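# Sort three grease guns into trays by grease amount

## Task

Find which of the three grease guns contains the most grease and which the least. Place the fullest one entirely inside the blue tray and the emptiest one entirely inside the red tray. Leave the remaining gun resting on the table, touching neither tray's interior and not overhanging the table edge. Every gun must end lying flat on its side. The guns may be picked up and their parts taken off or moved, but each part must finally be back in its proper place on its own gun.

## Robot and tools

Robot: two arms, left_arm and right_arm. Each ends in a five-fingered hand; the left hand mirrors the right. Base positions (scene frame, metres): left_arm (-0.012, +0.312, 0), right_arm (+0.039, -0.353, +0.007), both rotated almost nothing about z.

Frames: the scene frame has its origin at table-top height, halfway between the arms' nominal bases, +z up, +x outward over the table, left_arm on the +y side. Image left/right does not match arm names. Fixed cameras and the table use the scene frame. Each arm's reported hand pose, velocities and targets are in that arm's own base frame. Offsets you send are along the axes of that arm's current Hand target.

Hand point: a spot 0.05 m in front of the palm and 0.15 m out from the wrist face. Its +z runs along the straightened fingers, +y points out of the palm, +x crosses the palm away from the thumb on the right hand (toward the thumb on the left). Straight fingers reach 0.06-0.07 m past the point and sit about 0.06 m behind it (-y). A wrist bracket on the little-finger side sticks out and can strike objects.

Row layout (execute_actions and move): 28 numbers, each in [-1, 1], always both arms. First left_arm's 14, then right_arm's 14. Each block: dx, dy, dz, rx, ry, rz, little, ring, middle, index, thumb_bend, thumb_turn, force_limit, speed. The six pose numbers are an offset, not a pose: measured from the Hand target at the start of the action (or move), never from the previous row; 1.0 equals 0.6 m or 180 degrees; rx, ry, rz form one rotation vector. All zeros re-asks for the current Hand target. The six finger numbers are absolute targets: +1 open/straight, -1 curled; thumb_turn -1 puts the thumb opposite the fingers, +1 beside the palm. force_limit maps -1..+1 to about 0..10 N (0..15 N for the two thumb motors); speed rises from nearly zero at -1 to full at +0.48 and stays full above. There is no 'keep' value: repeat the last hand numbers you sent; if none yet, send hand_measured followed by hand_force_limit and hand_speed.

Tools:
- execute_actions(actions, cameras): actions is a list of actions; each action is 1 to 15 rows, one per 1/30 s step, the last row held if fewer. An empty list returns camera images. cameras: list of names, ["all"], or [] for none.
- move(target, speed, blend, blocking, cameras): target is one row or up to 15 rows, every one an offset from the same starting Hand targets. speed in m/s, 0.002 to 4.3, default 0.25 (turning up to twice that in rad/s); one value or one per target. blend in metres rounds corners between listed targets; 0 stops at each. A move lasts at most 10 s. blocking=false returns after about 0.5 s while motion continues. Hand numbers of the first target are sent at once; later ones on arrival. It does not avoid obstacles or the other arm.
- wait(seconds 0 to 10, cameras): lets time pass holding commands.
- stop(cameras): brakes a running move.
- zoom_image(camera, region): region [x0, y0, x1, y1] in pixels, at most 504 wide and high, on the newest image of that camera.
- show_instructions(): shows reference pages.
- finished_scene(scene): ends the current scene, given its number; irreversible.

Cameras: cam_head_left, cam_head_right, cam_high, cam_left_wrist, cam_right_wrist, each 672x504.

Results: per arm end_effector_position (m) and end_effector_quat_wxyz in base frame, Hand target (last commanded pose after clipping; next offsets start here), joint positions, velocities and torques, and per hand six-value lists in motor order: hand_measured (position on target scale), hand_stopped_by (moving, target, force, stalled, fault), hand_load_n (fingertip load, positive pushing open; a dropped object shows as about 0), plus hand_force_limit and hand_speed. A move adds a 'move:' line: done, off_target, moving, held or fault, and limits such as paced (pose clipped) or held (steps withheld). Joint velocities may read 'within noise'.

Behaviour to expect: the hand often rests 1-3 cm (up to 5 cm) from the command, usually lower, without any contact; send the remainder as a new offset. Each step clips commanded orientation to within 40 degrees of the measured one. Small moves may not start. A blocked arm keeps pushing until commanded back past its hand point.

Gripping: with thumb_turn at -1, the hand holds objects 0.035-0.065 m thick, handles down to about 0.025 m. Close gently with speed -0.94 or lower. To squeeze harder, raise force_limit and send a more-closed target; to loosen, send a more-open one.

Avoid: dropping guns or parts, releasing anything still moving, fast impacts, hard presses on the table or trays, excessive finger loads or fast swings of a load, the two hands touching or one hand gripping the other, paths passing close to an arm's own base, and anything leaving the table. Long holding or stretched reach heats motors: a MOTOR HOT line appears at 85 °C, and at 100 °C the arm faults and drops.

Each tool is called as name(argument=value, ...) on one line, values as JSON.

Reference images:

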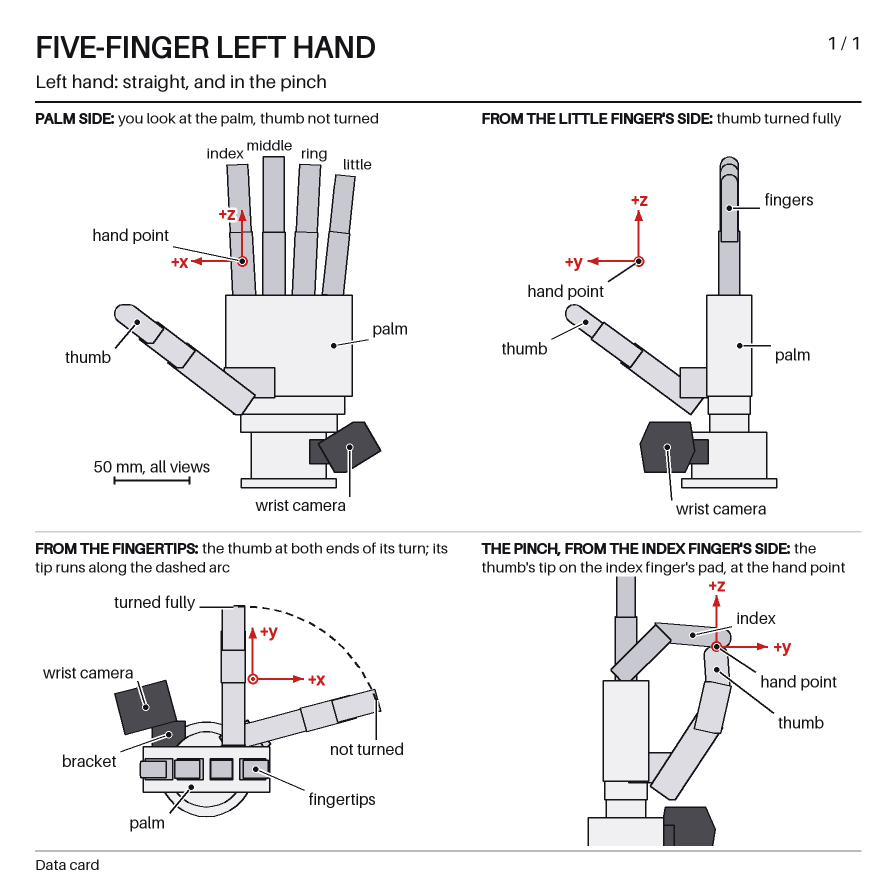

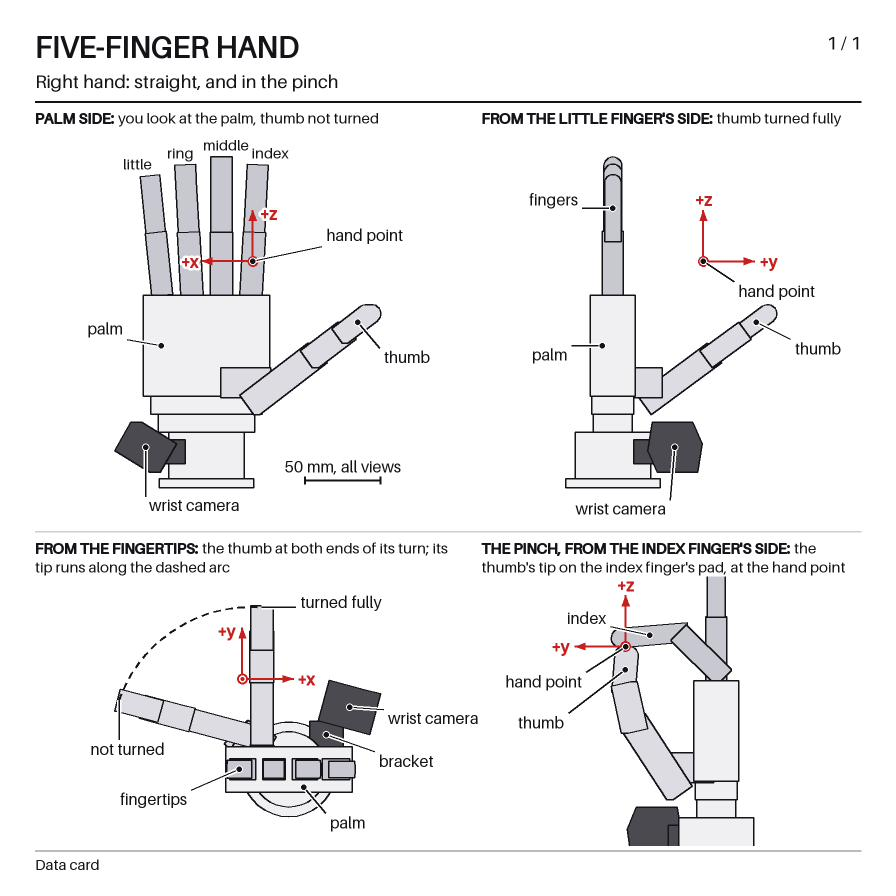

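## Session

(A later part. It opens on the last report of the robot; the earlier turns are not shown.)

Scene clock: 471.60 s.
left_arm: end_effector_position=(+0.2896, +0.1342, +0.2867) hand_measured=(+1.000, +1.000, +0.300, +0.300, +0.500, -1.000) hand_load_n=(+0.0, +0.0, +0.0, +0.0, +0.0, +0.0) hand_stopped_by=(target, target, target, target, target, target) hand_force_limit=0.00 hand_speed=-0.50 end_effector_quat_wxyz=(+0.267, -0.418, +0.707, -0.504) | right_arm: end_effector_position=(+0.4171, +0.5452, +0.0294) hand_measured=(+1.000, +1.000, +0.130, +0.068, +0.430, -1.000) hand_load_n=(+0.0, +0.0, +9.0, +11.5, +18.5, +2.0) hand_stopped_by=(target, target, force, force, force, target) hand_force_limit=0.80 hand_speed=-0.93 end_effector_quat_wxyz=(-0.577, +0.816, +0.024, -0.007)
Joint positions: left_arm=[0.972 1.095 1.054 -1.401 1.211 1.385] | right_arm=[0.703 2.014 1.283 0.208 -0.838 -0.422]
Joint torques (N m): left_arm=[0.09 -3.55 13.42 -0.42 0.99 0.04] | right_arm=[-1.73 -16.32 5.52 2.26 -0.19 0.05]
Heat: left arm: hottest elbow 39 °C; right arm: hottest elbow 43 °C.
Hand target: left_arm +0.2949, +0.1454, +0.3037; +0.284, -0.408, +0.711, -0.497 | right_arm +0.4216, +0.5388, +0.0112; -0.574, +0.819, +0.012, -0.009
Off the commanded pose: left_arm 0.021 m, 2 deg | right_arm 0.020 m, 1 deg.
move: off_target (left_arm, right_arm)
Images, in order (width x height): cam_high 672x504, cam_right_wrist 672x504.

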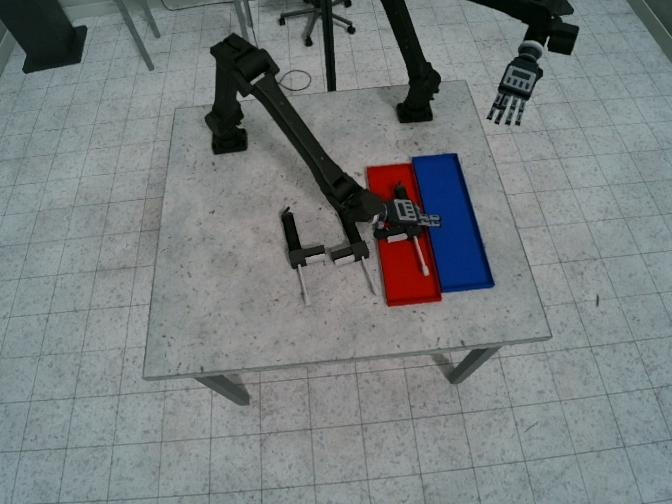

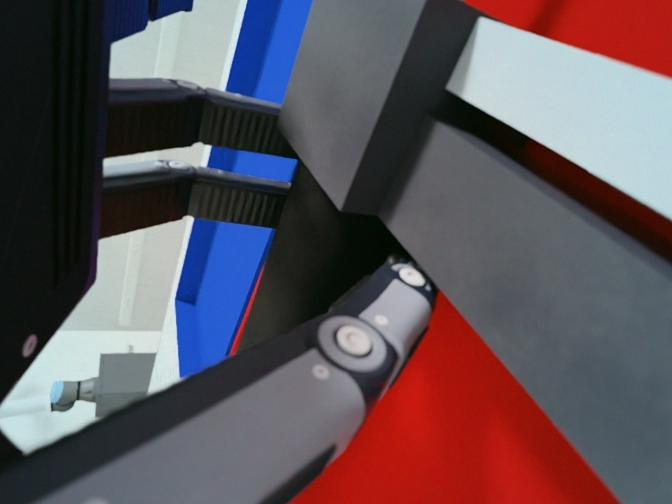

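move(target=[[0,0,0,0,0,0,1,1,0.3,0.3,0.5,-1,0,-0.5,0,-0.0313,-0.0114,0,0.0261,0.0095,1,1,-0.54,-0.54,-0.44,-1,0.8,-0.93],[0,0,0,0,0,0,1,1,0.3,0.3,0.5,-1,0,-0.5,0,0.005,0.0018,0,0.0261,0.0095,1,1,-0.54,-0.54,-0.44,-1,0.8,-0.93]], speed=0.06, cameras=["cam_high","cam_right_wrist"])

zoom_image(camera="cam_high", region=[340, 130, 510, 320])

Scene clock: 473.80 s.
left_arm: end_effector_position=(+0.2896, +0.1342, +0.2867) hand_measured=(+1.000, +1.000, +0.300, +0.300, +0.500, -1.000) hand_load_n=(+0.0, +0.0, +0.0, +0.0, +0.0, +0.0) hand_stopped_by=(target, target, target, target, target, target) hand_force_limit=0.00 hand_speed=-0.50 end_effector_quat_wxyz=(+0.267, -0.418, +0.707, -0.504) | right_arm: end_effector_position=(+0.4211, +0.5434, +0.0288) hand_measured=(+1.000, +1.000, +0.130, +0.068, +0.430, -1.000) hand_load_n=(+0.0, +0.0, +9.0, +8.5, +19.5, +2.0) hand_stopped_by=(target, target, force, force, force, target) hand_force_limit=0.80 hand_speed=-0.93 end_effector_quat_wxyz=(-0.579, +0.815, -0.013, +0.020)
Joint positions: left_arm=[0.972 1.095 1.054 -1.401 1.211 1.385] | right_arm=[0.709 1.996 1.234 0.294 -0.754 -0.352]
Joint torques (N m): left_arm=[-0.5 -3.9 13.41 -0.38 1 0.05] | right_arm=[-1.14 -15.74 5.33 2.33 -0.05 0.04]
Heat: left arm: hottest elbow 39 °C; right arm: hottest elbow 43 °C.
Hand target: left_arm +0.2949, +0.1454, +0.3037; +0.284, -0.408, +0.711, -0.497 | right_arm +0.4216, +0.5388, +0.0082; -0.573, +0.819, -0.023, +0.016
Off the commanded pose: left_arm 0.021 m, 2 deg | right_arm 0.021 m, 1 deg.
move: off_target (left_arm, right_arm)
Images, in order (width x height): cam_high 672x504, cam_right_wrist 672x504.

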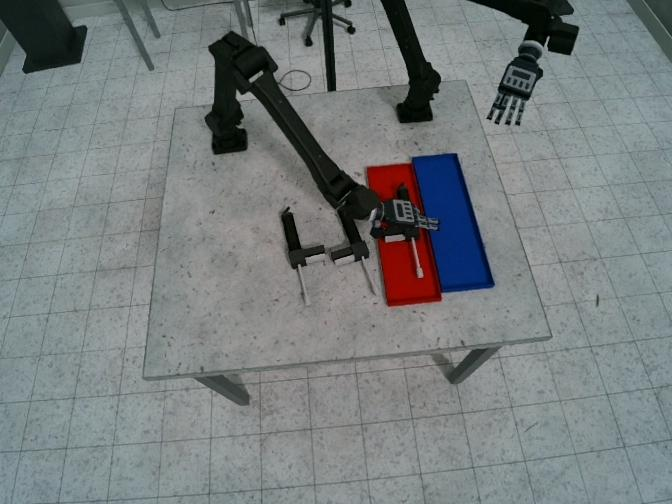

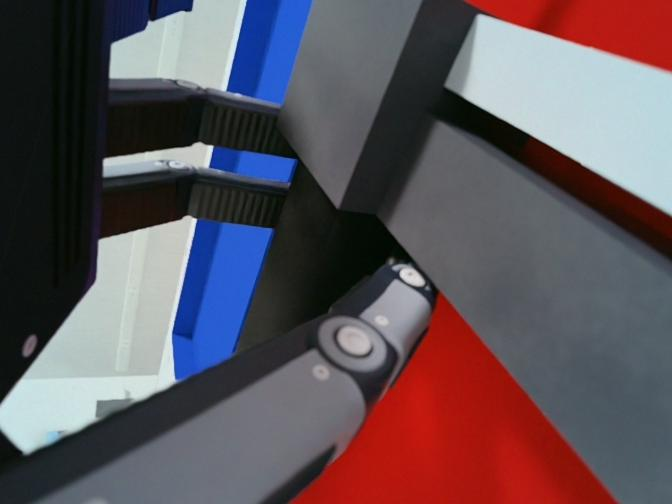

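Scaled by 2.653.

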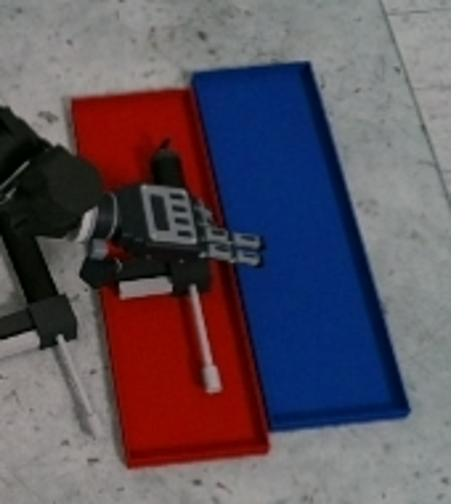

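move(target=[[0,0,0,0,0,0,1,1,0.3,0.3,0.5,-1,0,-0.5,0,-0.012,0,0,0,0,1,1,-0.54,-0.54,-0.44,-1,0.8,-0.93],[0,0,0,0,0,0,1,1,0.3,0.3,0.5,-1,0,-0.5,0,-0.012,0,0,0,0,1,1,0.3,0.3,0.5,-1,0,-0.5]], speed=0.06, cameras=["cam_right_wrist"])

Scene clock: 475.20 s.
left_arm: end_effector_position=(+0.2896, +0.1342, +0.2867) hand_measured=(+1.000, +1.000, +0.300, +0.300, +0.500, -1.000) hand_load_n=(+0.0, +0.0, +0.0, +0.0, +0.0, +0.0) hand_stopped_by=(target, target, target, target, target, target) hand_force_limit=0.00 hand_speed=-0.50 end_effector_quat_wxyz=(+0.267, -0.418, +0.707, -0.504) | right_arm: end_effector_position=(+0.4216, +0.5431, +0.0271) hand_measured=(+1.000, +1.000, +0.300, +0.300, +0.500, -1.000) hand_load_n=(+0.0, +0.0, +0.0, +0.0, +0.0, +0.0) hand_stopped_by=(target, target, target, target, target, target) hand_force_limit=0.00 hand_speed=-0.50 end_effector_quat_wxyz=(-0.578, +0.816, -0.015, +0.021)
Joint positions: left_arm=[0.972 1.095 1.054 -1.401 1.211 1.385] | right_arm=[0.709 1.998 1.233 0.294 -0.75 -0.351]
Joint torques (N m): left_arm=[0.03 -3.96 13.41 -0.42 1.01 0.04] | right_arm=[-0.97 -16.62 5.9 1.74 -0.11 0.06]
Heat: left arm: hottest elbow 39 °C; right arm: hottest elbow 43 °C.
Hand target: left_arm +0.2949, +0.1454, +0.3037; +0.284, -0.408, +0.711, -0.497 | right_arm +0.4216, +0.5412, +0.0147; -0.573, +0.819, -0.023, +0.016
Off the commanded pose: left_arm 0.021 m, 2 deg | right_arm 0.012 m, 1 deg.
move: off_target (left_arm, right_arm); target 2's new numbers were sent with right_arm's hand 0.014 m and 1 deg from that target
Images, in order (width x height): cam_right_wrist 672x504.

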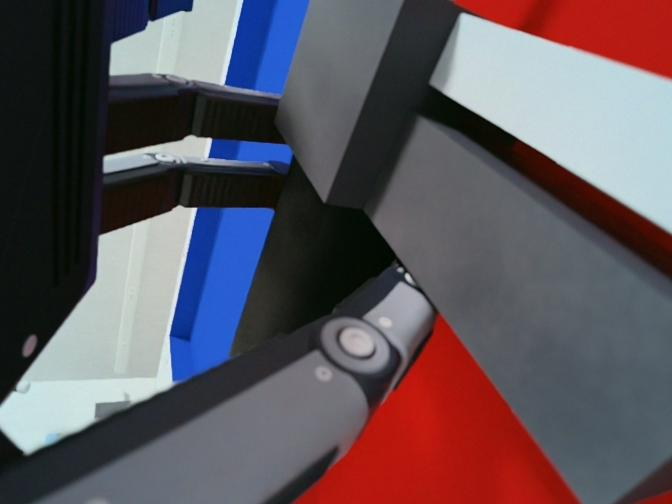

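move(target=[[0,0,0,0,0,0,1,1,0.3,0.3,0.5,-1,0,-0.5,0,-0.235,-0.0855,0,0,0,1,1,0.3,0.3,0.5,-1,0,-0.5],[0,0,0,0,0,0,1,1,0.3,0.3,0.5,-1,0,-0.5,-0.23,-0.35,-0.8,0,0,0,1,1,0.3,0.3,0.5,-1,0,-0.5]], speed=0.25, cameras=["cam_high"])

zoom_image(camera="cam_high", region=[340, 130, 510, 320])

Scene clock: 480.03 s.
left_arm: end_effector_position=(+0.2896, +0.1342, +0.2867) hand_measured=(+1.000, +1.000, +0.300, +0.300, +0.500, -1.000) hand_load_n=(+0.0, +0.0, +0.0, +0.0, +0.0, +0.0) hand_stopped_by=(target, target, target, target, target, target) hand_force_limit=0.00 hand_speed=-0.50 end_effector_quat_wxyz=(+0.267, -0.418, +0.707, -0.504) | right_arm: end_effector_position=(+0.2536, +0.1716, +0.3604) hand_measured=(+1.000, +1.000, +0.300, +0.300, +0.500, -1.000) hand_load_n=(+0.0, +0.0, +0.0, +0.0, +0.0, +0.0) hand_stopped_by=(target, target, target, target, target, target) hand_force_limit=0.00 hand_speed=-0.50 end_effector_quat_wxyz=(-0.572, +0.819, -0.034, +0.000)
Joint positions: left_arm=[0.972 1.095 1.054 -1.401 1.211 1.385] | right_arm=[0.031 1.041 1.208 -1.541 -1.212 -1.319]
Joint torques (N m): left_arm=[-0.09 -3.6 13.35 -0.34 0.99 0.02] | right_arm=[-1.2 -3.31 10.52 -0.13 -0.85 -0.13]
Heat: left arm: hottest elbow 39 °C; right arm: hottest elbow 43 °C.
Hand target: left_arm +0.2949, +0.1454, +0.3037; +0.284, -0.408, +0.711, -0.497 | right_arm +0.2628, +0.1703, +0.3765; -0.573, +0.819, -0.023, +0.016
Off the commanded pose: left_arm 0.021 m, 2 deg | right_arm 0.019 m, 2 deg.
move: off_target (left_arm, right_arm)
Images, in order (width x height): cam_high 672x504.

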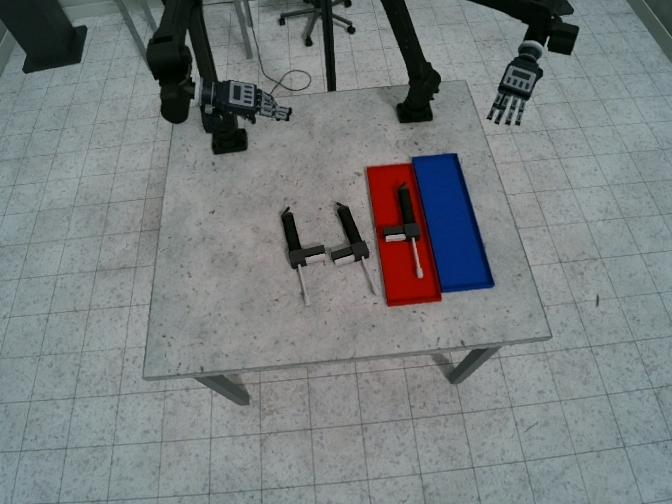

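Scaled by 2.653.

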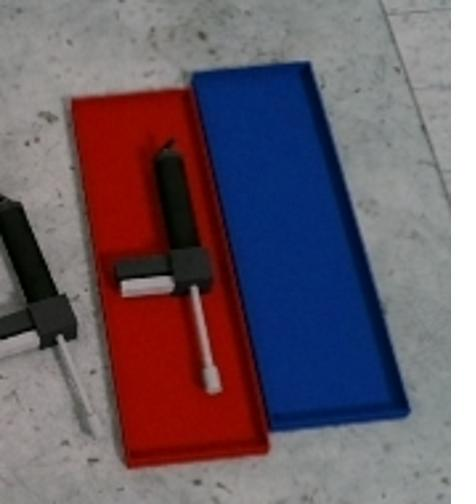

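move(target=[[0.6847,-0.1209,0.8157,-0.0005,0.2607,0.0956,1,1,0.3,0.3,0.5,-1,0,-0.5,-0.029,0.126,-0.347,0,0,0,1,1,0.3,0.3,0.5,-1,0,-0.5]], speed=0.3, cameras=["cam_high"])

Scene clock: 483.40 s.
left_arm: end_effector_position=(+0.4906, -0.4470, +0.1842) hand_measured=(+1.000, +1.000, +0.300, +0.300, +0.500, -1.000) hand_load_n=(+0.0, +0.0, +0.0, +0.0, +0.0, +0.0) hand_stopped_by=(target, target, target, target, target, target) hand_force_limit=0.00 hand_speed=-0.50 end_effector_quat_wxyz=(+0.035, -0.080, +0.823, -0.562) | right_arm: end_effector_position=(+0.2332, -0.0460, +0.3562) hand_measured=(+1.000, +1.000, +0.300, +0.300, +0.500, -1.000) hand_load_n=(+0.0, +0.0, -0.5, +0.0, +0.0, +0.0) hand_stopped_by=(target, target, target, target, target, target) hand_force_limit=0.00 hand_speed=-0.50 end_effector_quat_wxyz=(-0.351, +0.871, -0.228, +0.258)
Joint positions: left_arm=[-0.518 1.75 1.371 -0.182 0.812 0.393] | right_arm=[-0.671 0.841 1.224 -1.687 -0.872 -1.603]
Joint torques (N m): left_arm=[-0.97 -12.16 13.9 0.81 0.48 -0.01] | right_arm=[-1.03 -1.2 10.14 0.09 -0.5 -0.16]
Heat: left arm: hottest elbow 40 °C; right arm: hottest elbow 43 °C.
Hand target: left_arm +0.5044, -0.4542, +0.2036; +0.047, -0.069, +0.817, -0.570 | right_arm +0.2329, -0.0498, +0.3767; -0.552, +0.831, -0.047, +0.044
Off the commanded pose: left_arm 0.025 m, 2 deg | right_arm 0.021 m, 45 deg; orientation clipped.
joint sent to its limit (right arm) — joint 4 (wrist pitch), lower limit. The joint targets are off in orientation, not in position.
move: off_target (left_arm, right_arm); limits=paced
Images, in order (width x height): cam_high 672x504.

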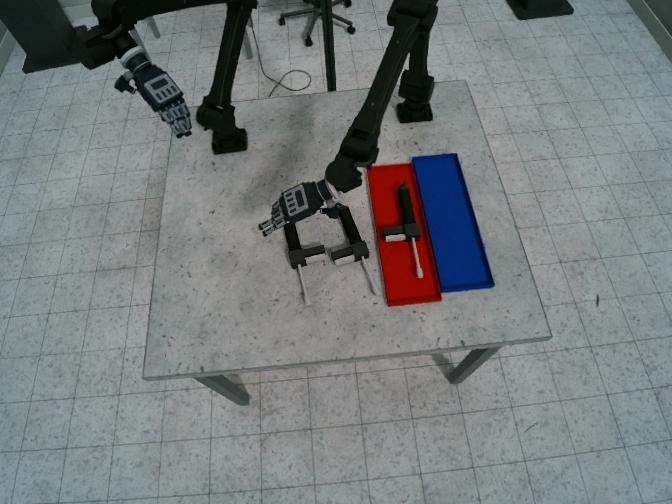

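move(target=[[0.0012,0.22,0.0805,0,0,0,1,1,0.3,0.3,0.5,-1,0,-0.5,0,0,0,0,0,0,1,1,0.3,0.3,0.5,-1,0,-0.5],[0.0012,0.2815,0.103,0,0,0,1,1,0.3,0.3,0.5,-1,0,-0.5,0,0,0,0,0,0,1,1,0.3,0.3,0.5,-1,0,-0.5]], speed=[0.2,0.08], cameras=["cam_left_wrist"])

Scene clock: 485.93 s.
left_arm: end_effector_position=(+0.5013, -0.4526, +0.0245) hand_measured=(+1.000, +1.000, +0.300, +0.300, +0.500, -1.000) hand_load_n=(+0.0, +0.0, +0.0, +0.0, +0.0, +0.0) hand_stopped_by=(target, target, target, target, target, target) hand_force_limit=0.00 hand_speed=-0.50 end_effector_quat_wxyz=(+0.042, -0.073, +0.819, -0.567) | right_arm: end_effector_position=(+0.2332, -0.0462, +0.3562) hand_measured=(+1.000, +1.000, +0.300, +0.300, +0.500, -1.000) hand_load_n=(+0.0, +0.0, +0.0, +0.0, +0.0, +0.5) hand_stopped_by=(target, target, target, target, target, target) hand_force_limit=0.00 hand_speed=-0.50 end_effector_quat_wxyz=(-0.351, +0.871, -0.228, +0.258)
Joint positions: left_arm=[-0.518 1.996 1.247 0.21 0.814 0.395] | right_arm=[-0.671 0.841 1.224 -1.687 -0.872 -1.605]
Joint torques (N m): left_arm=[-0.79 -13.51 7.5 1.83 0.35 -0.06] | right_arm=[-1.03 -1.32 10.14 0.1 -0.5 -0.15]
Heat: left arm: hottest elbow 40 °C; right arm: hottest elbow 43 °C.
Hand target: left_arm +0.5033, -0.4541, +0.0238; +0.047, -0.069, +0.817, -0.570 | right_arm +0.2329, -0.0498, +0.3767; -0.552, +0.831, -0.047, +0.044
Off the commanded pose: left_arm 0.003 m, 1 deg | right_arm 0.021 m, 40 deg; orientation clipped.
joint sent to its limit (right arm) — joint 4 (wrist pitch), lower limit. The joint targets are off in orientation, not in position.
move: off_target (right_arm); limits=paced
Images, in order (width x height): cam_left_wrist 672x504.

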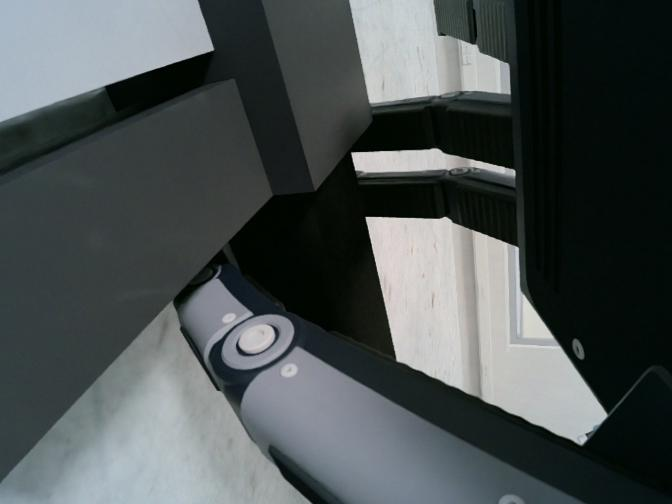

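move(target=[[0,0,0,0,0,0,1,1,-0.4,-0.4,-0.3,-1,0.2,-0.9,0,0,0,0,0,0,1,1,0.3,0.3,0.5,-1,0,-0.5],[0,0,0,0,0,0,1,1,-0.5,-0.5,-0.4,-1,0.8,-0.93,0,0,0,0,0,0,1,1,0.3,0.3,0.5,-1,0,-0.5],[0,-0.1,-0.0365,0,0,0,1,1,-0.5,-0.5,-0.4,-1,0.8,-0.93,0,0,0,0,0,0,1,1,0.3,0.3,0.5,-1,0,-0.5],[0,-0.1,-0.0365,0,0,0,1,1,-0.54,-0.54,-0.44,-1,0.8,-0.93,0,0,0,0,0,0,1,1,0.3,0.3,0.5,-1,0,-0.5],[0,-0.235,-0.086,0,0,0,1,1,-0.54,-0.54,-0.44,-1,0.8,-0.93,0,0,0,0,0,0,1,1,0.3,0.3,0.5,-1,0,-0.5]], speed=0.1, cameras=["cam_high","cam_left_wrist"])

Scene clock: 492.17 s.
left_arm: end_effector_position=(+0.4729, -0.4343, +0.0989) hand_measured=(+1.000, +1.000, +0.048, +0.052, +0.422, -1.000) hand_load_n=(+0.5, +0.0, +9.0, +8.0, +24.5, -2.0) hand_stopped_by=(target, target, force, force, force, target) hand_force_limit=0.80 hand_speed=-0.93 end_effector_quat_wxyz=(+0.003, -0.104, +0.840, -0.532) | right_arm: end_effector_position=(+0.2332, -0.0462, +0.3562) hand_measured=(+1.000, +1.000, +0.300, +0.300, +0.500, -1.000) hand_load_n=(+0.0, +0.0, +0.0, +0.0, +0.0, +0.0) hand_stopped_by=(target, target, target, target, target, target) hand_force_limit=0.00 hand_speed=-0.50 end_effector_quat_wxyz=(-0.351, +0.871, -0.228, +0.258)
Joint positions: left_arm=[-0.518 1.823 1.272 -0.125 0.803 0.406] | right_arm=[-0.671 0.841 1.224 -1.687 -0.872 -1.605]
Joint torques (N m): left_arm=[-0.79 -16.67 16.4 1.28 0.92 -0.13] | right_arm=[-1.03 -1.26 10.15 0.1 -0.5 -0.15]
Heat: left arm: hottest elbow 40 °C; right arm: hottest elbow 43 °C.
Hand target: left_arm +0.5036, -0.4542, +0.1739; +0.047, -0.069, +0.817, -0.570 | right_arm +0.2329, -0.0498, +0.3767; -0.552, +0.831, -0.047, +0.044
Off the commanded pose: left_arm 0.084 m, 8 deg | right_arm 0.021 m, 40 deg; orientation clipped.
joint sent to its limit (right arm) — joint 4 (wrist pitch), lower limit. The joint targets are off in orientation, not in position.
move: off_target (left_arm, right_arm); target 4's new numbers were sent with left_arm's hand 0.060 m and 6 deg from that target; limits=paced
Images, in order (width x height): cam_high 672x504, cam_left_wrist 672x504.

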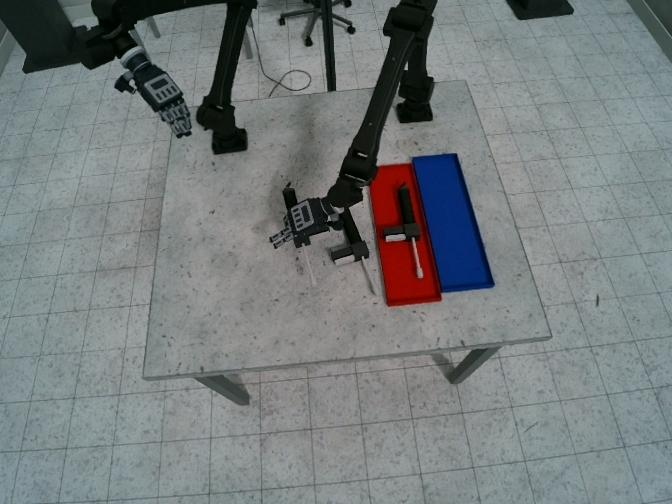

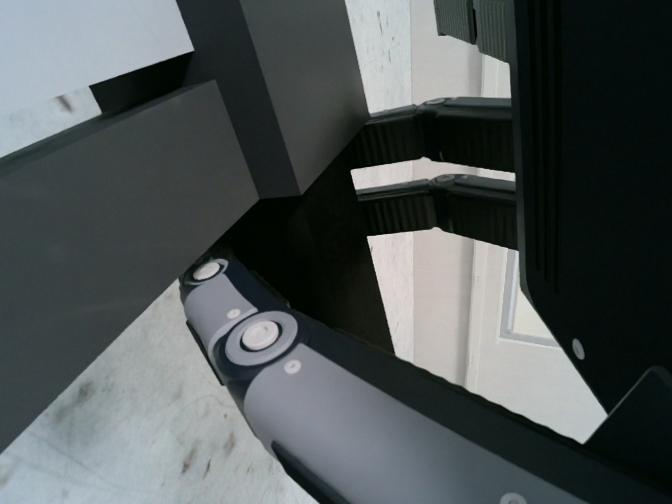

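move(target=[0.1133,-0.099,0.1255,0.0004,-0.3703,-0.1357,1,1,-0.54,-0.54,-0.44,-1,0.8,-0.93,0,0,0,0,0,0,1,1,0.3,0.3,0.5,-1,0,-0.5], speed=0.2, cameras=["cam_high","cam_left_wrist"])

Scene clock: 496.40 s.
left_arm: end_effector_position=(+0.4311, -0.5229, +0.1304) hand_measured=(+1.000, +1.000, +0.048, +0.052, +0.422, -1.000) hand_load_n=(+0.0, +0.0, +9.0, +8.5, +24.5, -1.0) hand_stopped_by=(target, target, force, force, force, target) hand_force_limit=0.80 hand_speed=-0.93 end_effector_quat_wxyz=(+0.375, -0.518, +0.669, -0.379) | right_arm: end_effector_position=(+0.2332, -0.0462, +0.3562) hand_measured=(+1.000, +1.000, +0.300, +0.300, +0.500, -1.000) hand_load_n=(+0.0, +0.0, +0.0, +0.0, +0.0, +0.0) hand_stopped_by=(target, target, target, target, target, target) hand_force_limit=0.00 hand_speed=-0.50 end_effector_quat_wxyz=(-0.351, +0.871, -0.228, +0.258)
Joint positions: left_arm=[-1.03 1.762 1.293 -0.187 -0.783 -0.377] | right_arm=[-0.671 0.841 1.224 -1.687 -0.872 -1.605]
Joint torques (N m): left_arm=[-1.08 -14.74 17.35 1.43 -0.95 -0.18] | right_arm=[-0.97 -1.32 10.14 0.08 -0.5 -0.15]
Heat: left arm: hottest elbow 40 °C; right arm: hottest elbow 44 °C.
Hand target: left_arm +0.4517, -0.5555, +0.2039; +0.370, -0.530, +0.626, -0.437 | right_arm +0.2329, -0.0498, +0.3767; -0.552, +0.831, -0.047, +0.044
Off the commanded pose: left_arm 0.083 m, 8 deg | right_arm 0.021 m, 40 deg.
joint sent to its limit (right arm) — joint 4 (wrist pitch), lower limit. The joint targets are off in orientation, not in position.
move: off_target (left_arm, right_arm)
Images, in order (width x height): cam_high 672x504, cam_left_wrist 672x504.

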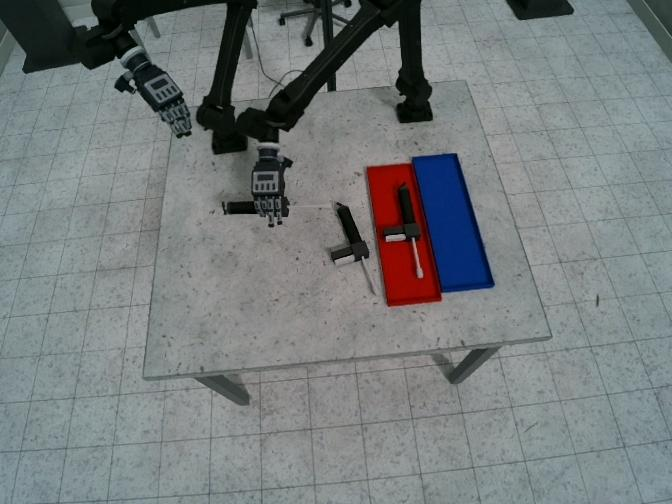

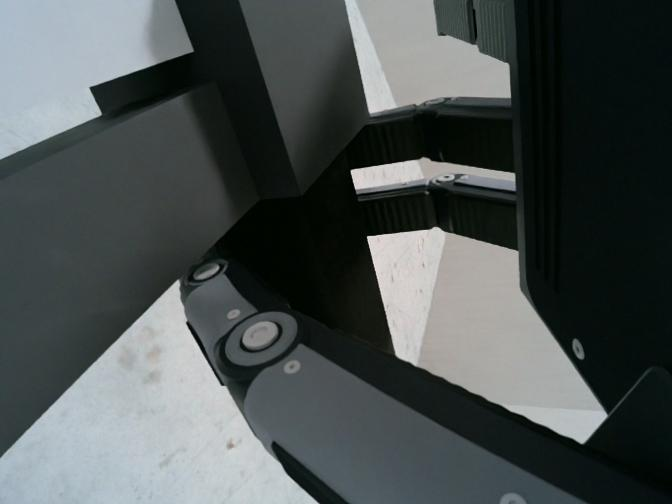

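move(target=[0.0466,0.148,0.081,0,0,0,1,1,-0.54,-0.54,-0.44,-1,0.8,-0.93,0,0,0,0,0,0,1,1,0.3,0.3,0.5,-1,0,-0.5], speed=0.12, cameras=["cam_high","cam_left_wrist"])

zoom_image(camera="cam_high", region=[200, 150, 360, 270])

Scene clock: 498.10 s.
left_arm: end_effector_position=(+0.4402, -0.5434, +0.0344) hand_measured=(+1.000, +1.000, +0.048, +0.052, +0.422, -1.000) hand_load_n=(+0.0, +0.0, +10.0, +6.5, +23.0, +1.5) hand_stopped_by=(target, target, force, force, force, target) hand_force_limit=0.80 hand_speed=-0.93 end_effector_quat_wxyz=(+0.376, -0.521, +0.670, -0.371) | right_arm: end_effector_position=(+0.2332, -0.0462, +0.3562) hand_measured=(+1.000, +1.000, +0.300, +0.300, +0.500, -1.000) hand_load_n=(+0.0, +0.0, +0.0, +0.0, +0.0, +0.0) hand_stopped_by=(target, target, target, target, target, target) hand_force_limit=0.00 hand_speed=-0.50 end_effector_quat_wxyz=(-0.351, +0.871, -0.228, +0.258)
Joint positions: left_arm=[-1.036 1.95 1.293 -0.024 -0.793 -0.392] | right_arm=[-0.671 0.841 1.224 -1.687 -0.872 -1.605]
Joint torques (N m): left_arm=[-1.44 -16.21 15.12 2.54 -1.01 -0.14] | right_arm=[-0.91 -1.26 10.15 0.09 -0.5 -0.15]
Heat: left arm: hottest elbow 41 °C; right arm: hottest elbow 44 °C.
Hand target: left_arm +0.4620, -0.5855, +0.1039; +0.370, -0.530, +0.625, -0.437 | right_arm +0.2329, -0.0498, +0.3767; -0.552, +0.831, -0.047, +0.044
Off the commanded pose: left_arm 0.084 m, 9 deg | right_arm 0.021 m, 40 deg.
joint sent to its limit (right arm) — joint 4 (wrist pitch), lower limit. The joint targets are off in orientation, not in position.
move: off_target (left_arm, right_arm)
Images, in order (width x height): cam_high 672x504, cam_left_wrist 672x504.

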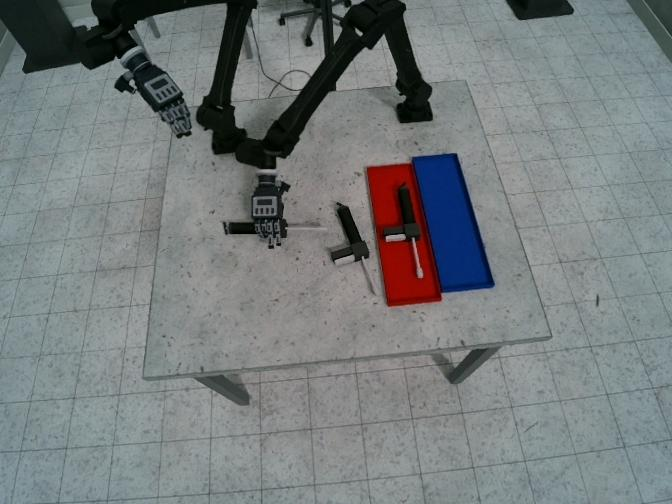

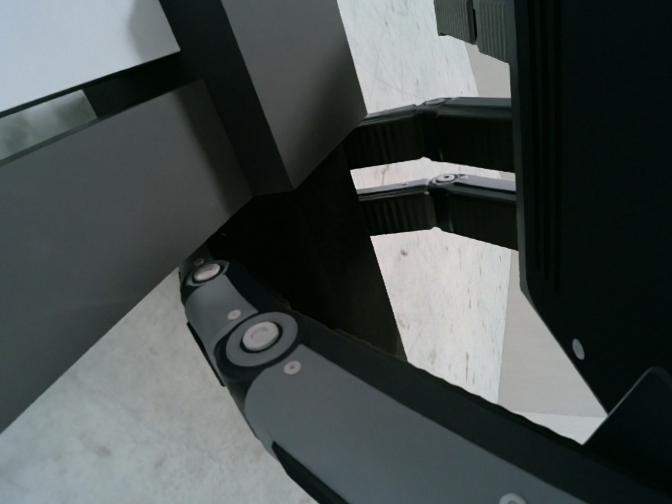

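Scaled by 3.150.

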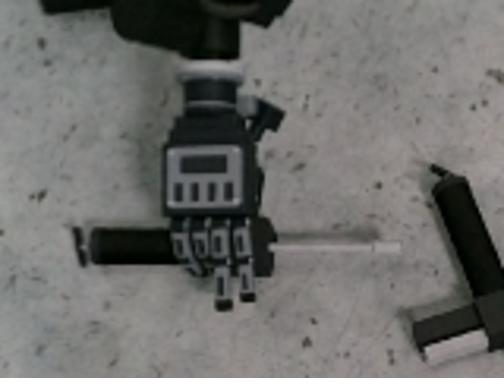

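move(target=[[-0.025,0.068,0.007,0,0,0,1,1,-0.54,-0.54,-0.44,-1,0.8,-0.93,0,0,0,0,0,0,1,1,0.3,0.3,0.5,-1,0,-0.5],[-0.051,0.1369,0.0142,0,0,0,1,1,-0.54,-0.54,-0.44,-1,0.8,-0.93,0,0,0,0,0,0,1,1,0.3,0.3,0.5,-1,0,-0.5]], speed=0.08, cameras=["cam_high","cam_left_wrist"])

zoom_image(camera="cam_high", region=[200, 150, 360, 270])

Scene clock: 500.77 s.
left_arm: end_effector_position=(+0.4458, -0.5497, +0.0224) hand_measured=(+1.000, +1.000, +0.048, +0.052, +0.422, -1.000) hand_load_n=(+0.0, +0.0, +9.0, +5.5, +15.5, -0.5) hand_stopped_by=(target, target, force, force, force, target) hand_force_limit=0.80 hand_speed=-0.93 end_effector_quat_wxyz=(+0.371, -0.530, +0.630, -0.429) | right_arm: end_effector_position=(+0.2332, -0.0462, +0.3562) hand_measured=(+1.000, +1.000, +0.300, +0.300, +0.500, -1.000) hand_load_n=(+0.0, +0.0, +0.0, +0.0, +0.5, +0.0) hand_stopped_by=(target, target, target, target, target, target) hand_force_limit=0.00 hand_speed=-0.50 end_effector_quat_wxyz=(-0.351, +0.871, -0.228, +0.258)
Joint positions: left_arm=[-1.036 1.982 1.218 0.227 -0.802 -0.39] | right_arm=[-0.671 0.841 1.224 -1.687 -0.872 -1.605]
Joint torques (N m): left_arm=[-0.85 -13.39 7.45 2.17 -0.32 -0.09] | right_arm=[-0.97 -1.26 10.14 0.1 -0.5 -0.15]
Heat: left arm: hottest elbow 41 °C; right arm: hottest elbow 44 °C.
Hand target: left_arm +0.4468, -0.5520, +0.0236; +0.370, -0.530, +0.626, -0.437 | right_arm +0.2329, -0.0498, +0.3767; -0.552, +0.831, -0.047, +0.044
Off the commanded pose: left_arm 0.003 m, 1 deg | right_arm 0.021 m, 40 deg.
joint sent to its limit (right arm) — joint 4 (wrist pitch), lower limit. The joint targets are off in orientation, not in position.
move: off_target (right_arm)
Images, in order (width x height): cam_high 672x504, cam_left_wrist 672x504.

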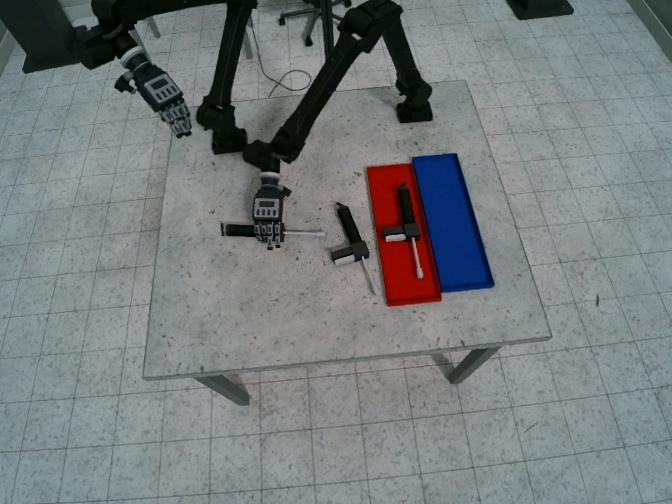

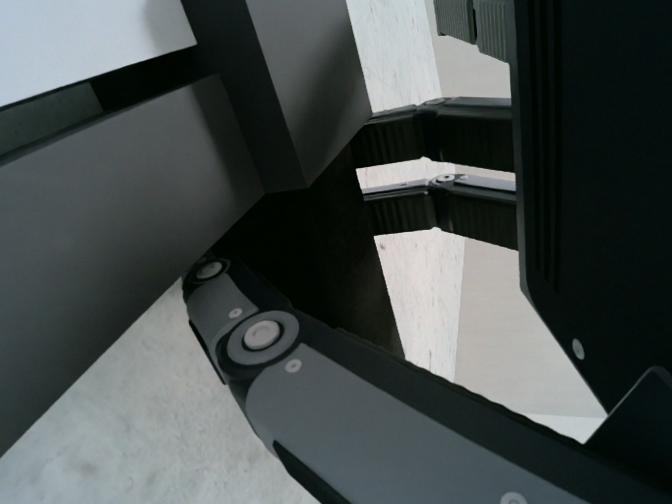

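Scaled by 3.150.

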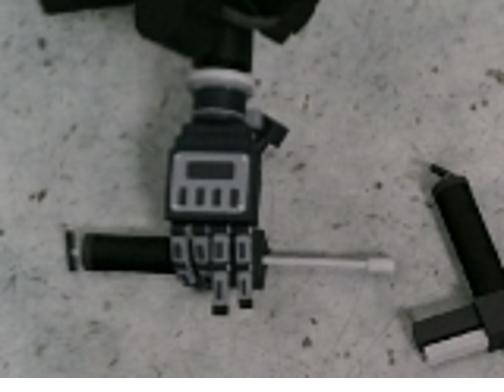

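move(target=[[0,0,0,0,0,0,1,1,0.3,0.3,0.5,-1,0,-0.5,0,0,0,0,0,0,1,1,0.3,0.3,0.5,-1,0,-0.5],[0,-0.282,-0.104,0,0,0,1,1,0.3,0.3,0.5,-1,0,-0.5,0,0,0,0,0,0,1,1,0.3,0.3,0.5,-1,0,-0.5],[-0.9465,-0.2925,-0.541,0,0,0,1,1,0.3,0.3,0.5,-1,0,-0.5,0,0,0,0,0,0,1,1,0.3,0.3,0.5,-1,0,-0.5]], speed=0.3, cameras=["cam_high"])

zoom_image(camera="cam_high", region=[200, 150, 360, 270])

Scene clock: 506.37 s.
left_arm: end_effector_position=(+0.2949, +0.0424, +0.2733) hand_measured=(+1.000, +1.000, +0.300, +0.300, +0.500, -1.000) hand_load_n=(+0.0, +0.0, +0.0, +0.0, +0.0, +0.0) hand_stopped_by=(target, target, target, target, target, target) hand_force_limit=0.00 hand_speed=-0.50 end_effector_quat_wxyz=(+0.349, -0.544, +0.625, -0.438) | right_arm: end_effector_position=(+0.2332, -0.0462, +0.3562) hand_measured=(+1.000, +1.000, +0.300, +0.300, +0.500, -1.000) hand_load_n=(+0.0, +0.0, +0.5, +0.0, +0.0, +0.0) hand_stopped_by=(target, target, target, target, target, target) hand_force_limit=0.00 hand_speed=-0.50 end_effector_quat_wxyz=(-0.351, +0.871, -0.228, +0.258)
Joint positions: left_arm=[0.622 0.554 0.685 -0.655 0.731 0.326] | right_arm=[-0.671 0.841 1.224 -1.687 -0.872 -1.605]
Joint torques (N m): left_arm=[0.09 0.56 14.87 0.73 0.42 0] | right_arm=[-0.97 -1.26 10.15 0.09 -0.5 -0.15]
Heat: left arm: hottest elbow 41 °C; right arm: hottest elbow 44 °C.
Hand target: left_arm +0.2992, +0.0483, +0.3002; +0.370, -0.530, +0.626, -0.437 | right_arm +0.2329, -0.0498, +0.3767; -0.552, +0.831, -0.047, +0.044
Off the commanded pose: left_arm 0.028 m, 3 deg | right_arm 0.021 m, 40 deg.
joint sent to its limit (right arm) — joint 4 (wrist pitch), lower limit. The joint targets are off in orientation, not in position.
move: off_target (left_arm, right_arm)
Images, in order (width x height): cam_high 672x504.

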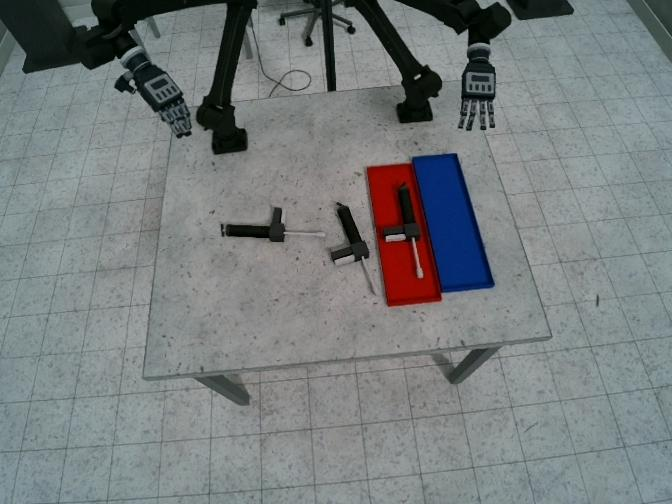

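Scaled by 3.150.

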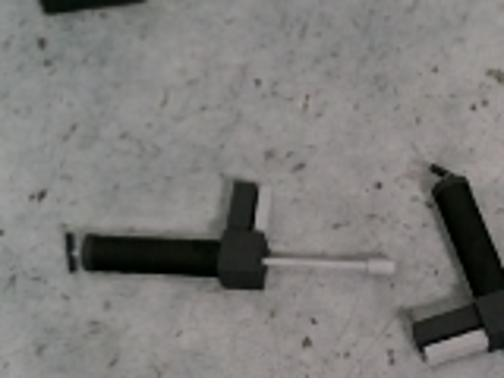

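move(target=[0,0,0,0,0,0,1,1,0.3,0.3,0.5,-1,0,-0.5,0.206,0.0738,0.382,0.006,0.482,0.194,1,1,0.3,0.3,0.5,-1,0,-0.5], speed=0.25, cameras=["cam_high","cam_right_wrist"])

Scene clock: 510.30 s.
left_arm: end_effector_position=(+0.2949, +0.0423, +0.2733) hand_measured=(+1.000, +1.000, +0.300, +0.300, +0.500, -1.000) hand_load_n=(+0.0, +0.0, +0.0, +0.0, +0.5, +0.5) hand_stopped_by=(target, target, target, target, target, target) hand_force_limit=0.00 hand_speed=-0.50 end_effector_quat_wxyz=(+0.349, -0.544, +0.625, -0.438) | right_arm: end_effector_position=(+0.3812, +0.1224, +0.2532) hand_measured=(+1.000, +1.000, +0.300, +0.300, +0.500, -1.000) hand_load_n=(+0.0, +0.0, +0.0, +0.0, +0.0, +0.0) hand_stopped_by=(target, target, target, target, target, target) hand_force_limit=0.00 hand_speed=-0.50 end_effector_quat_wxyz=(+0.361, -0.525, +0.630, -0.444)
Joint positions: left_arm=[0.622 0.554 0.685 -0.655 0.731 0.327] | right_arm=[0.521 0.789 0.69 -0.354 0.664 0.279]
Joint torques (N m): left_arm=[-0.09 0.5 14.89 0.8 0.41 0.04] | right_arm=[-0.09 -1.26 7.45 2.22 0.47 0.09]
Heat: left arm: hottest elbow 41 °C; right arm: hottest elbow 44 °C.
Hand target: left_arm +0.2992, +0.0482, +0.3002; +0.370, -0.530, +0.626, -0.437 | right_arm +0.3828, +0.1269, +0.2499; +0.365, -0.522, +0.631, -0.442
Off the commanded pose: left_arm 0.028 m, 3 deg | right_arm 0.006 m, 1 deg.
move: off_target (left_arm)
Images, in order (width x height): cam_high 672x504, cam_right_wrist 672x504.

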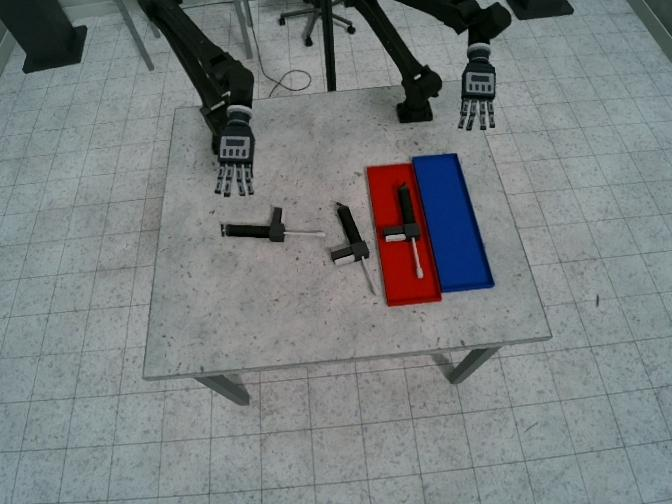

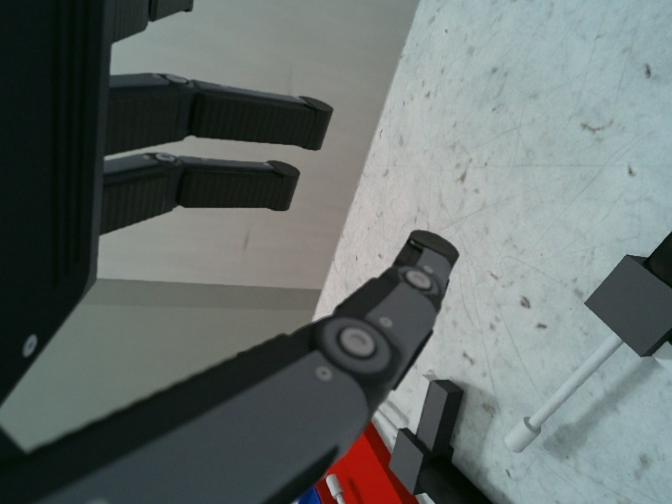

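move(target=[[0,0,0,0,0,0,1,1,0.3,0.3,0.5,-1,0,-0.5,0,0.2,0.073,0,0,0,1,1,0.3,0.3,0.5,-1,0,-0.5],[0,0,0,0,0,0,1,1,0.3,0.3,0.5,-1,0,-0.5,0,0.295,0.1075,0,0,0,1,1,0.3,0.3,0.5,-1,0,-0.5]], speed=0.15, cameras=["cam_high","cam_right_wrist"])

zoom_image(camera="cam_high", region=[200, 150, 360, 270])

Scene clock: 513.23 s.
left_arm: end_effector_position=(+0.2949, +0.0423, +0.2733) hand_measured=(+1.000, +1.000, +0.300, +0.300, +0.500, -1.000) hand_load_n=(-0.5, +0.0, +0.0, +0.0, +0.0, +0.0) hand_stopped_by=(target, target, target, target, target, target) hand_force_limit=0.00 hand_speed=-0.50 end_effector_quat_wxyz=(+0.349, -0.544, +0.625, -0.438) | right_arm: end_effector_position=(+0.3863, +0.1261, +0.0677) hand_measured=(+1.000, +1.000, +0.300, +0.300, +0.500, -1.000) hand_load_n=(+0.0, +0.0, +0.0, +0.0, +0.0, +0.0) hand_stopped_by=(target, target, target, target, target, target) hand_force_limit=0.00 hand_speed=-0.50 end_effector_quat_wxyz=(+0.366, -0.520, +0.632, -0.443)
Joint positions: left_arm=[0.622 0.554 0.685 -0.655 0.731 0.327] | right_arm=[0.522 1.154 0.322 0.386 0.664 0.287]
Joint torques (N m): left_arm=[0.32 0.62 14.87 0.87 0.4 0.03] | right_arm=[-0.15 -3.19 4.89 2.26 0.46 0.02]
Heat: left arm: hottest elbow 41 °C; right arm: hottest elbow 44 °C.
Hand target: left_arm +0.2992, +0.0482, +0.3002; +0.370, -0.530, +0.626, -0.437 | right_arm +0.3828, +0.1269, +0.0616; +0.366, -0.522, +0.631, -0.442
Off the commanded pose: left_arm 0.028 m, 3 deg | right_arm 0.007 m, 0 deg.
move: off_target (left_arm)
Images, in order (width x height): cam_high 672x504, cam_right_wrist 672x504.

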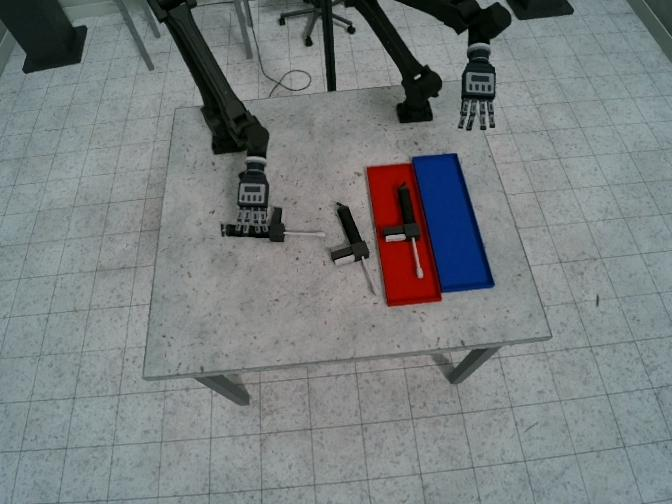

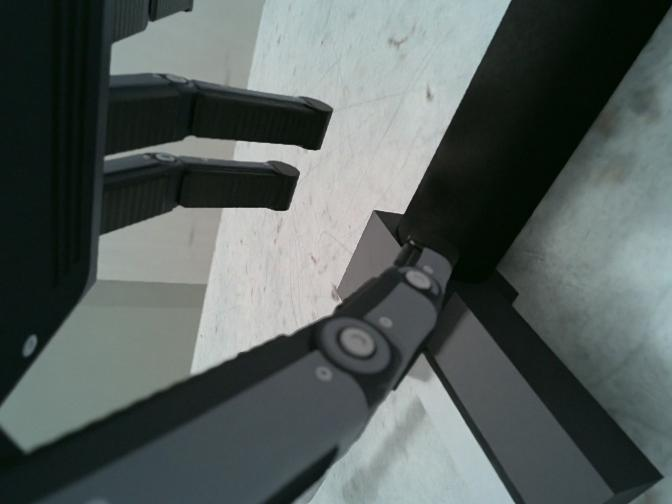

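Scaled by 3.150.

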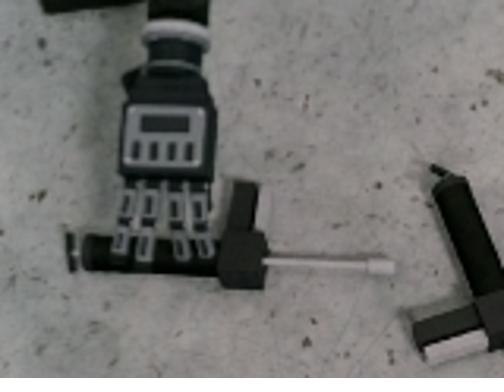

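move(target=[0,0,0,0,0,0,1,1,0.3,0.3,0.5,-1,0,-0.5,-0.01,0.0392,0.0143,0,0,0,1,1,0.3,0.3,0.5,-1,0,-0.5], speed=0.1, cameras=["cam_right_wrist"])

Scene clock: 514.73 s.
left_arm: end_effector_position=(+0.2949, +0.0423, +0.2733) hand_measured=(+1.000, +1.000, +0.300, +0.300, +0.500, -1.000) hand_load_n=(+0.0, +0.0, +0.0, +0.0, +0.0, +0.0) hand_stopped_by=(target, target, target, target, target, target) hand_force_limit=0.00 hand_speed=-0.50 end_effector_quat_wxyz=(+0.349, -0.544, +0.625, -0.438) | right_arm: end_effector_position=(+0.3878, +0.1312, +0.0418) hand_measured=(+1.000, +1.000, +0.300, +0.300, +0.500, -1.000) hand_load_n=(+0.0, +0.0, +0.0, +0.0, +0.0, +0.0) hand_stopped_by=(target, target, target, target, target, target) hand_force_limit=0.00 hand_speed=-0.50 end_effector_quat_wxyz=(+0.364, -0.522, +0.630, -0.445)
Joint positions: left_arm=[0.622 0.554 0.685 -0.655 0.731 0.327] | right_arm=[0.538 1.278 0.305 0.521 0.679 0.29]
Joint torques (N m): left_arm=[0.09 0.21 14.8 0.87 0.44 0.05] | right_arm=[0.03 -3.49 4.21 2.19 0.47 0.09]
Heat: left arm: hottest elbow 41 °C; right arm: hottest elbow 44 °C.
Hand target: left_arm +0.2992, +0.0482, +0.3002; +0.370, -0.530, +0.626, -0.437 | right_arm +0.3839, +0.1328, +0.0364; +0.365, -0.522, +0.631, -0.442
Off the commanded pose: left_arm 0.028 m, 3 deg | right_arm 0.007 m, 0 deg.
move: off_target (left_arm)
Images, in order (width x height): cam_right_wrist 672x504.

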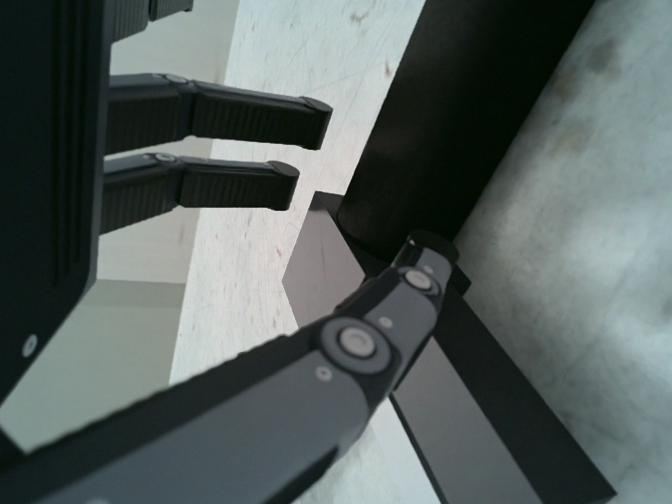

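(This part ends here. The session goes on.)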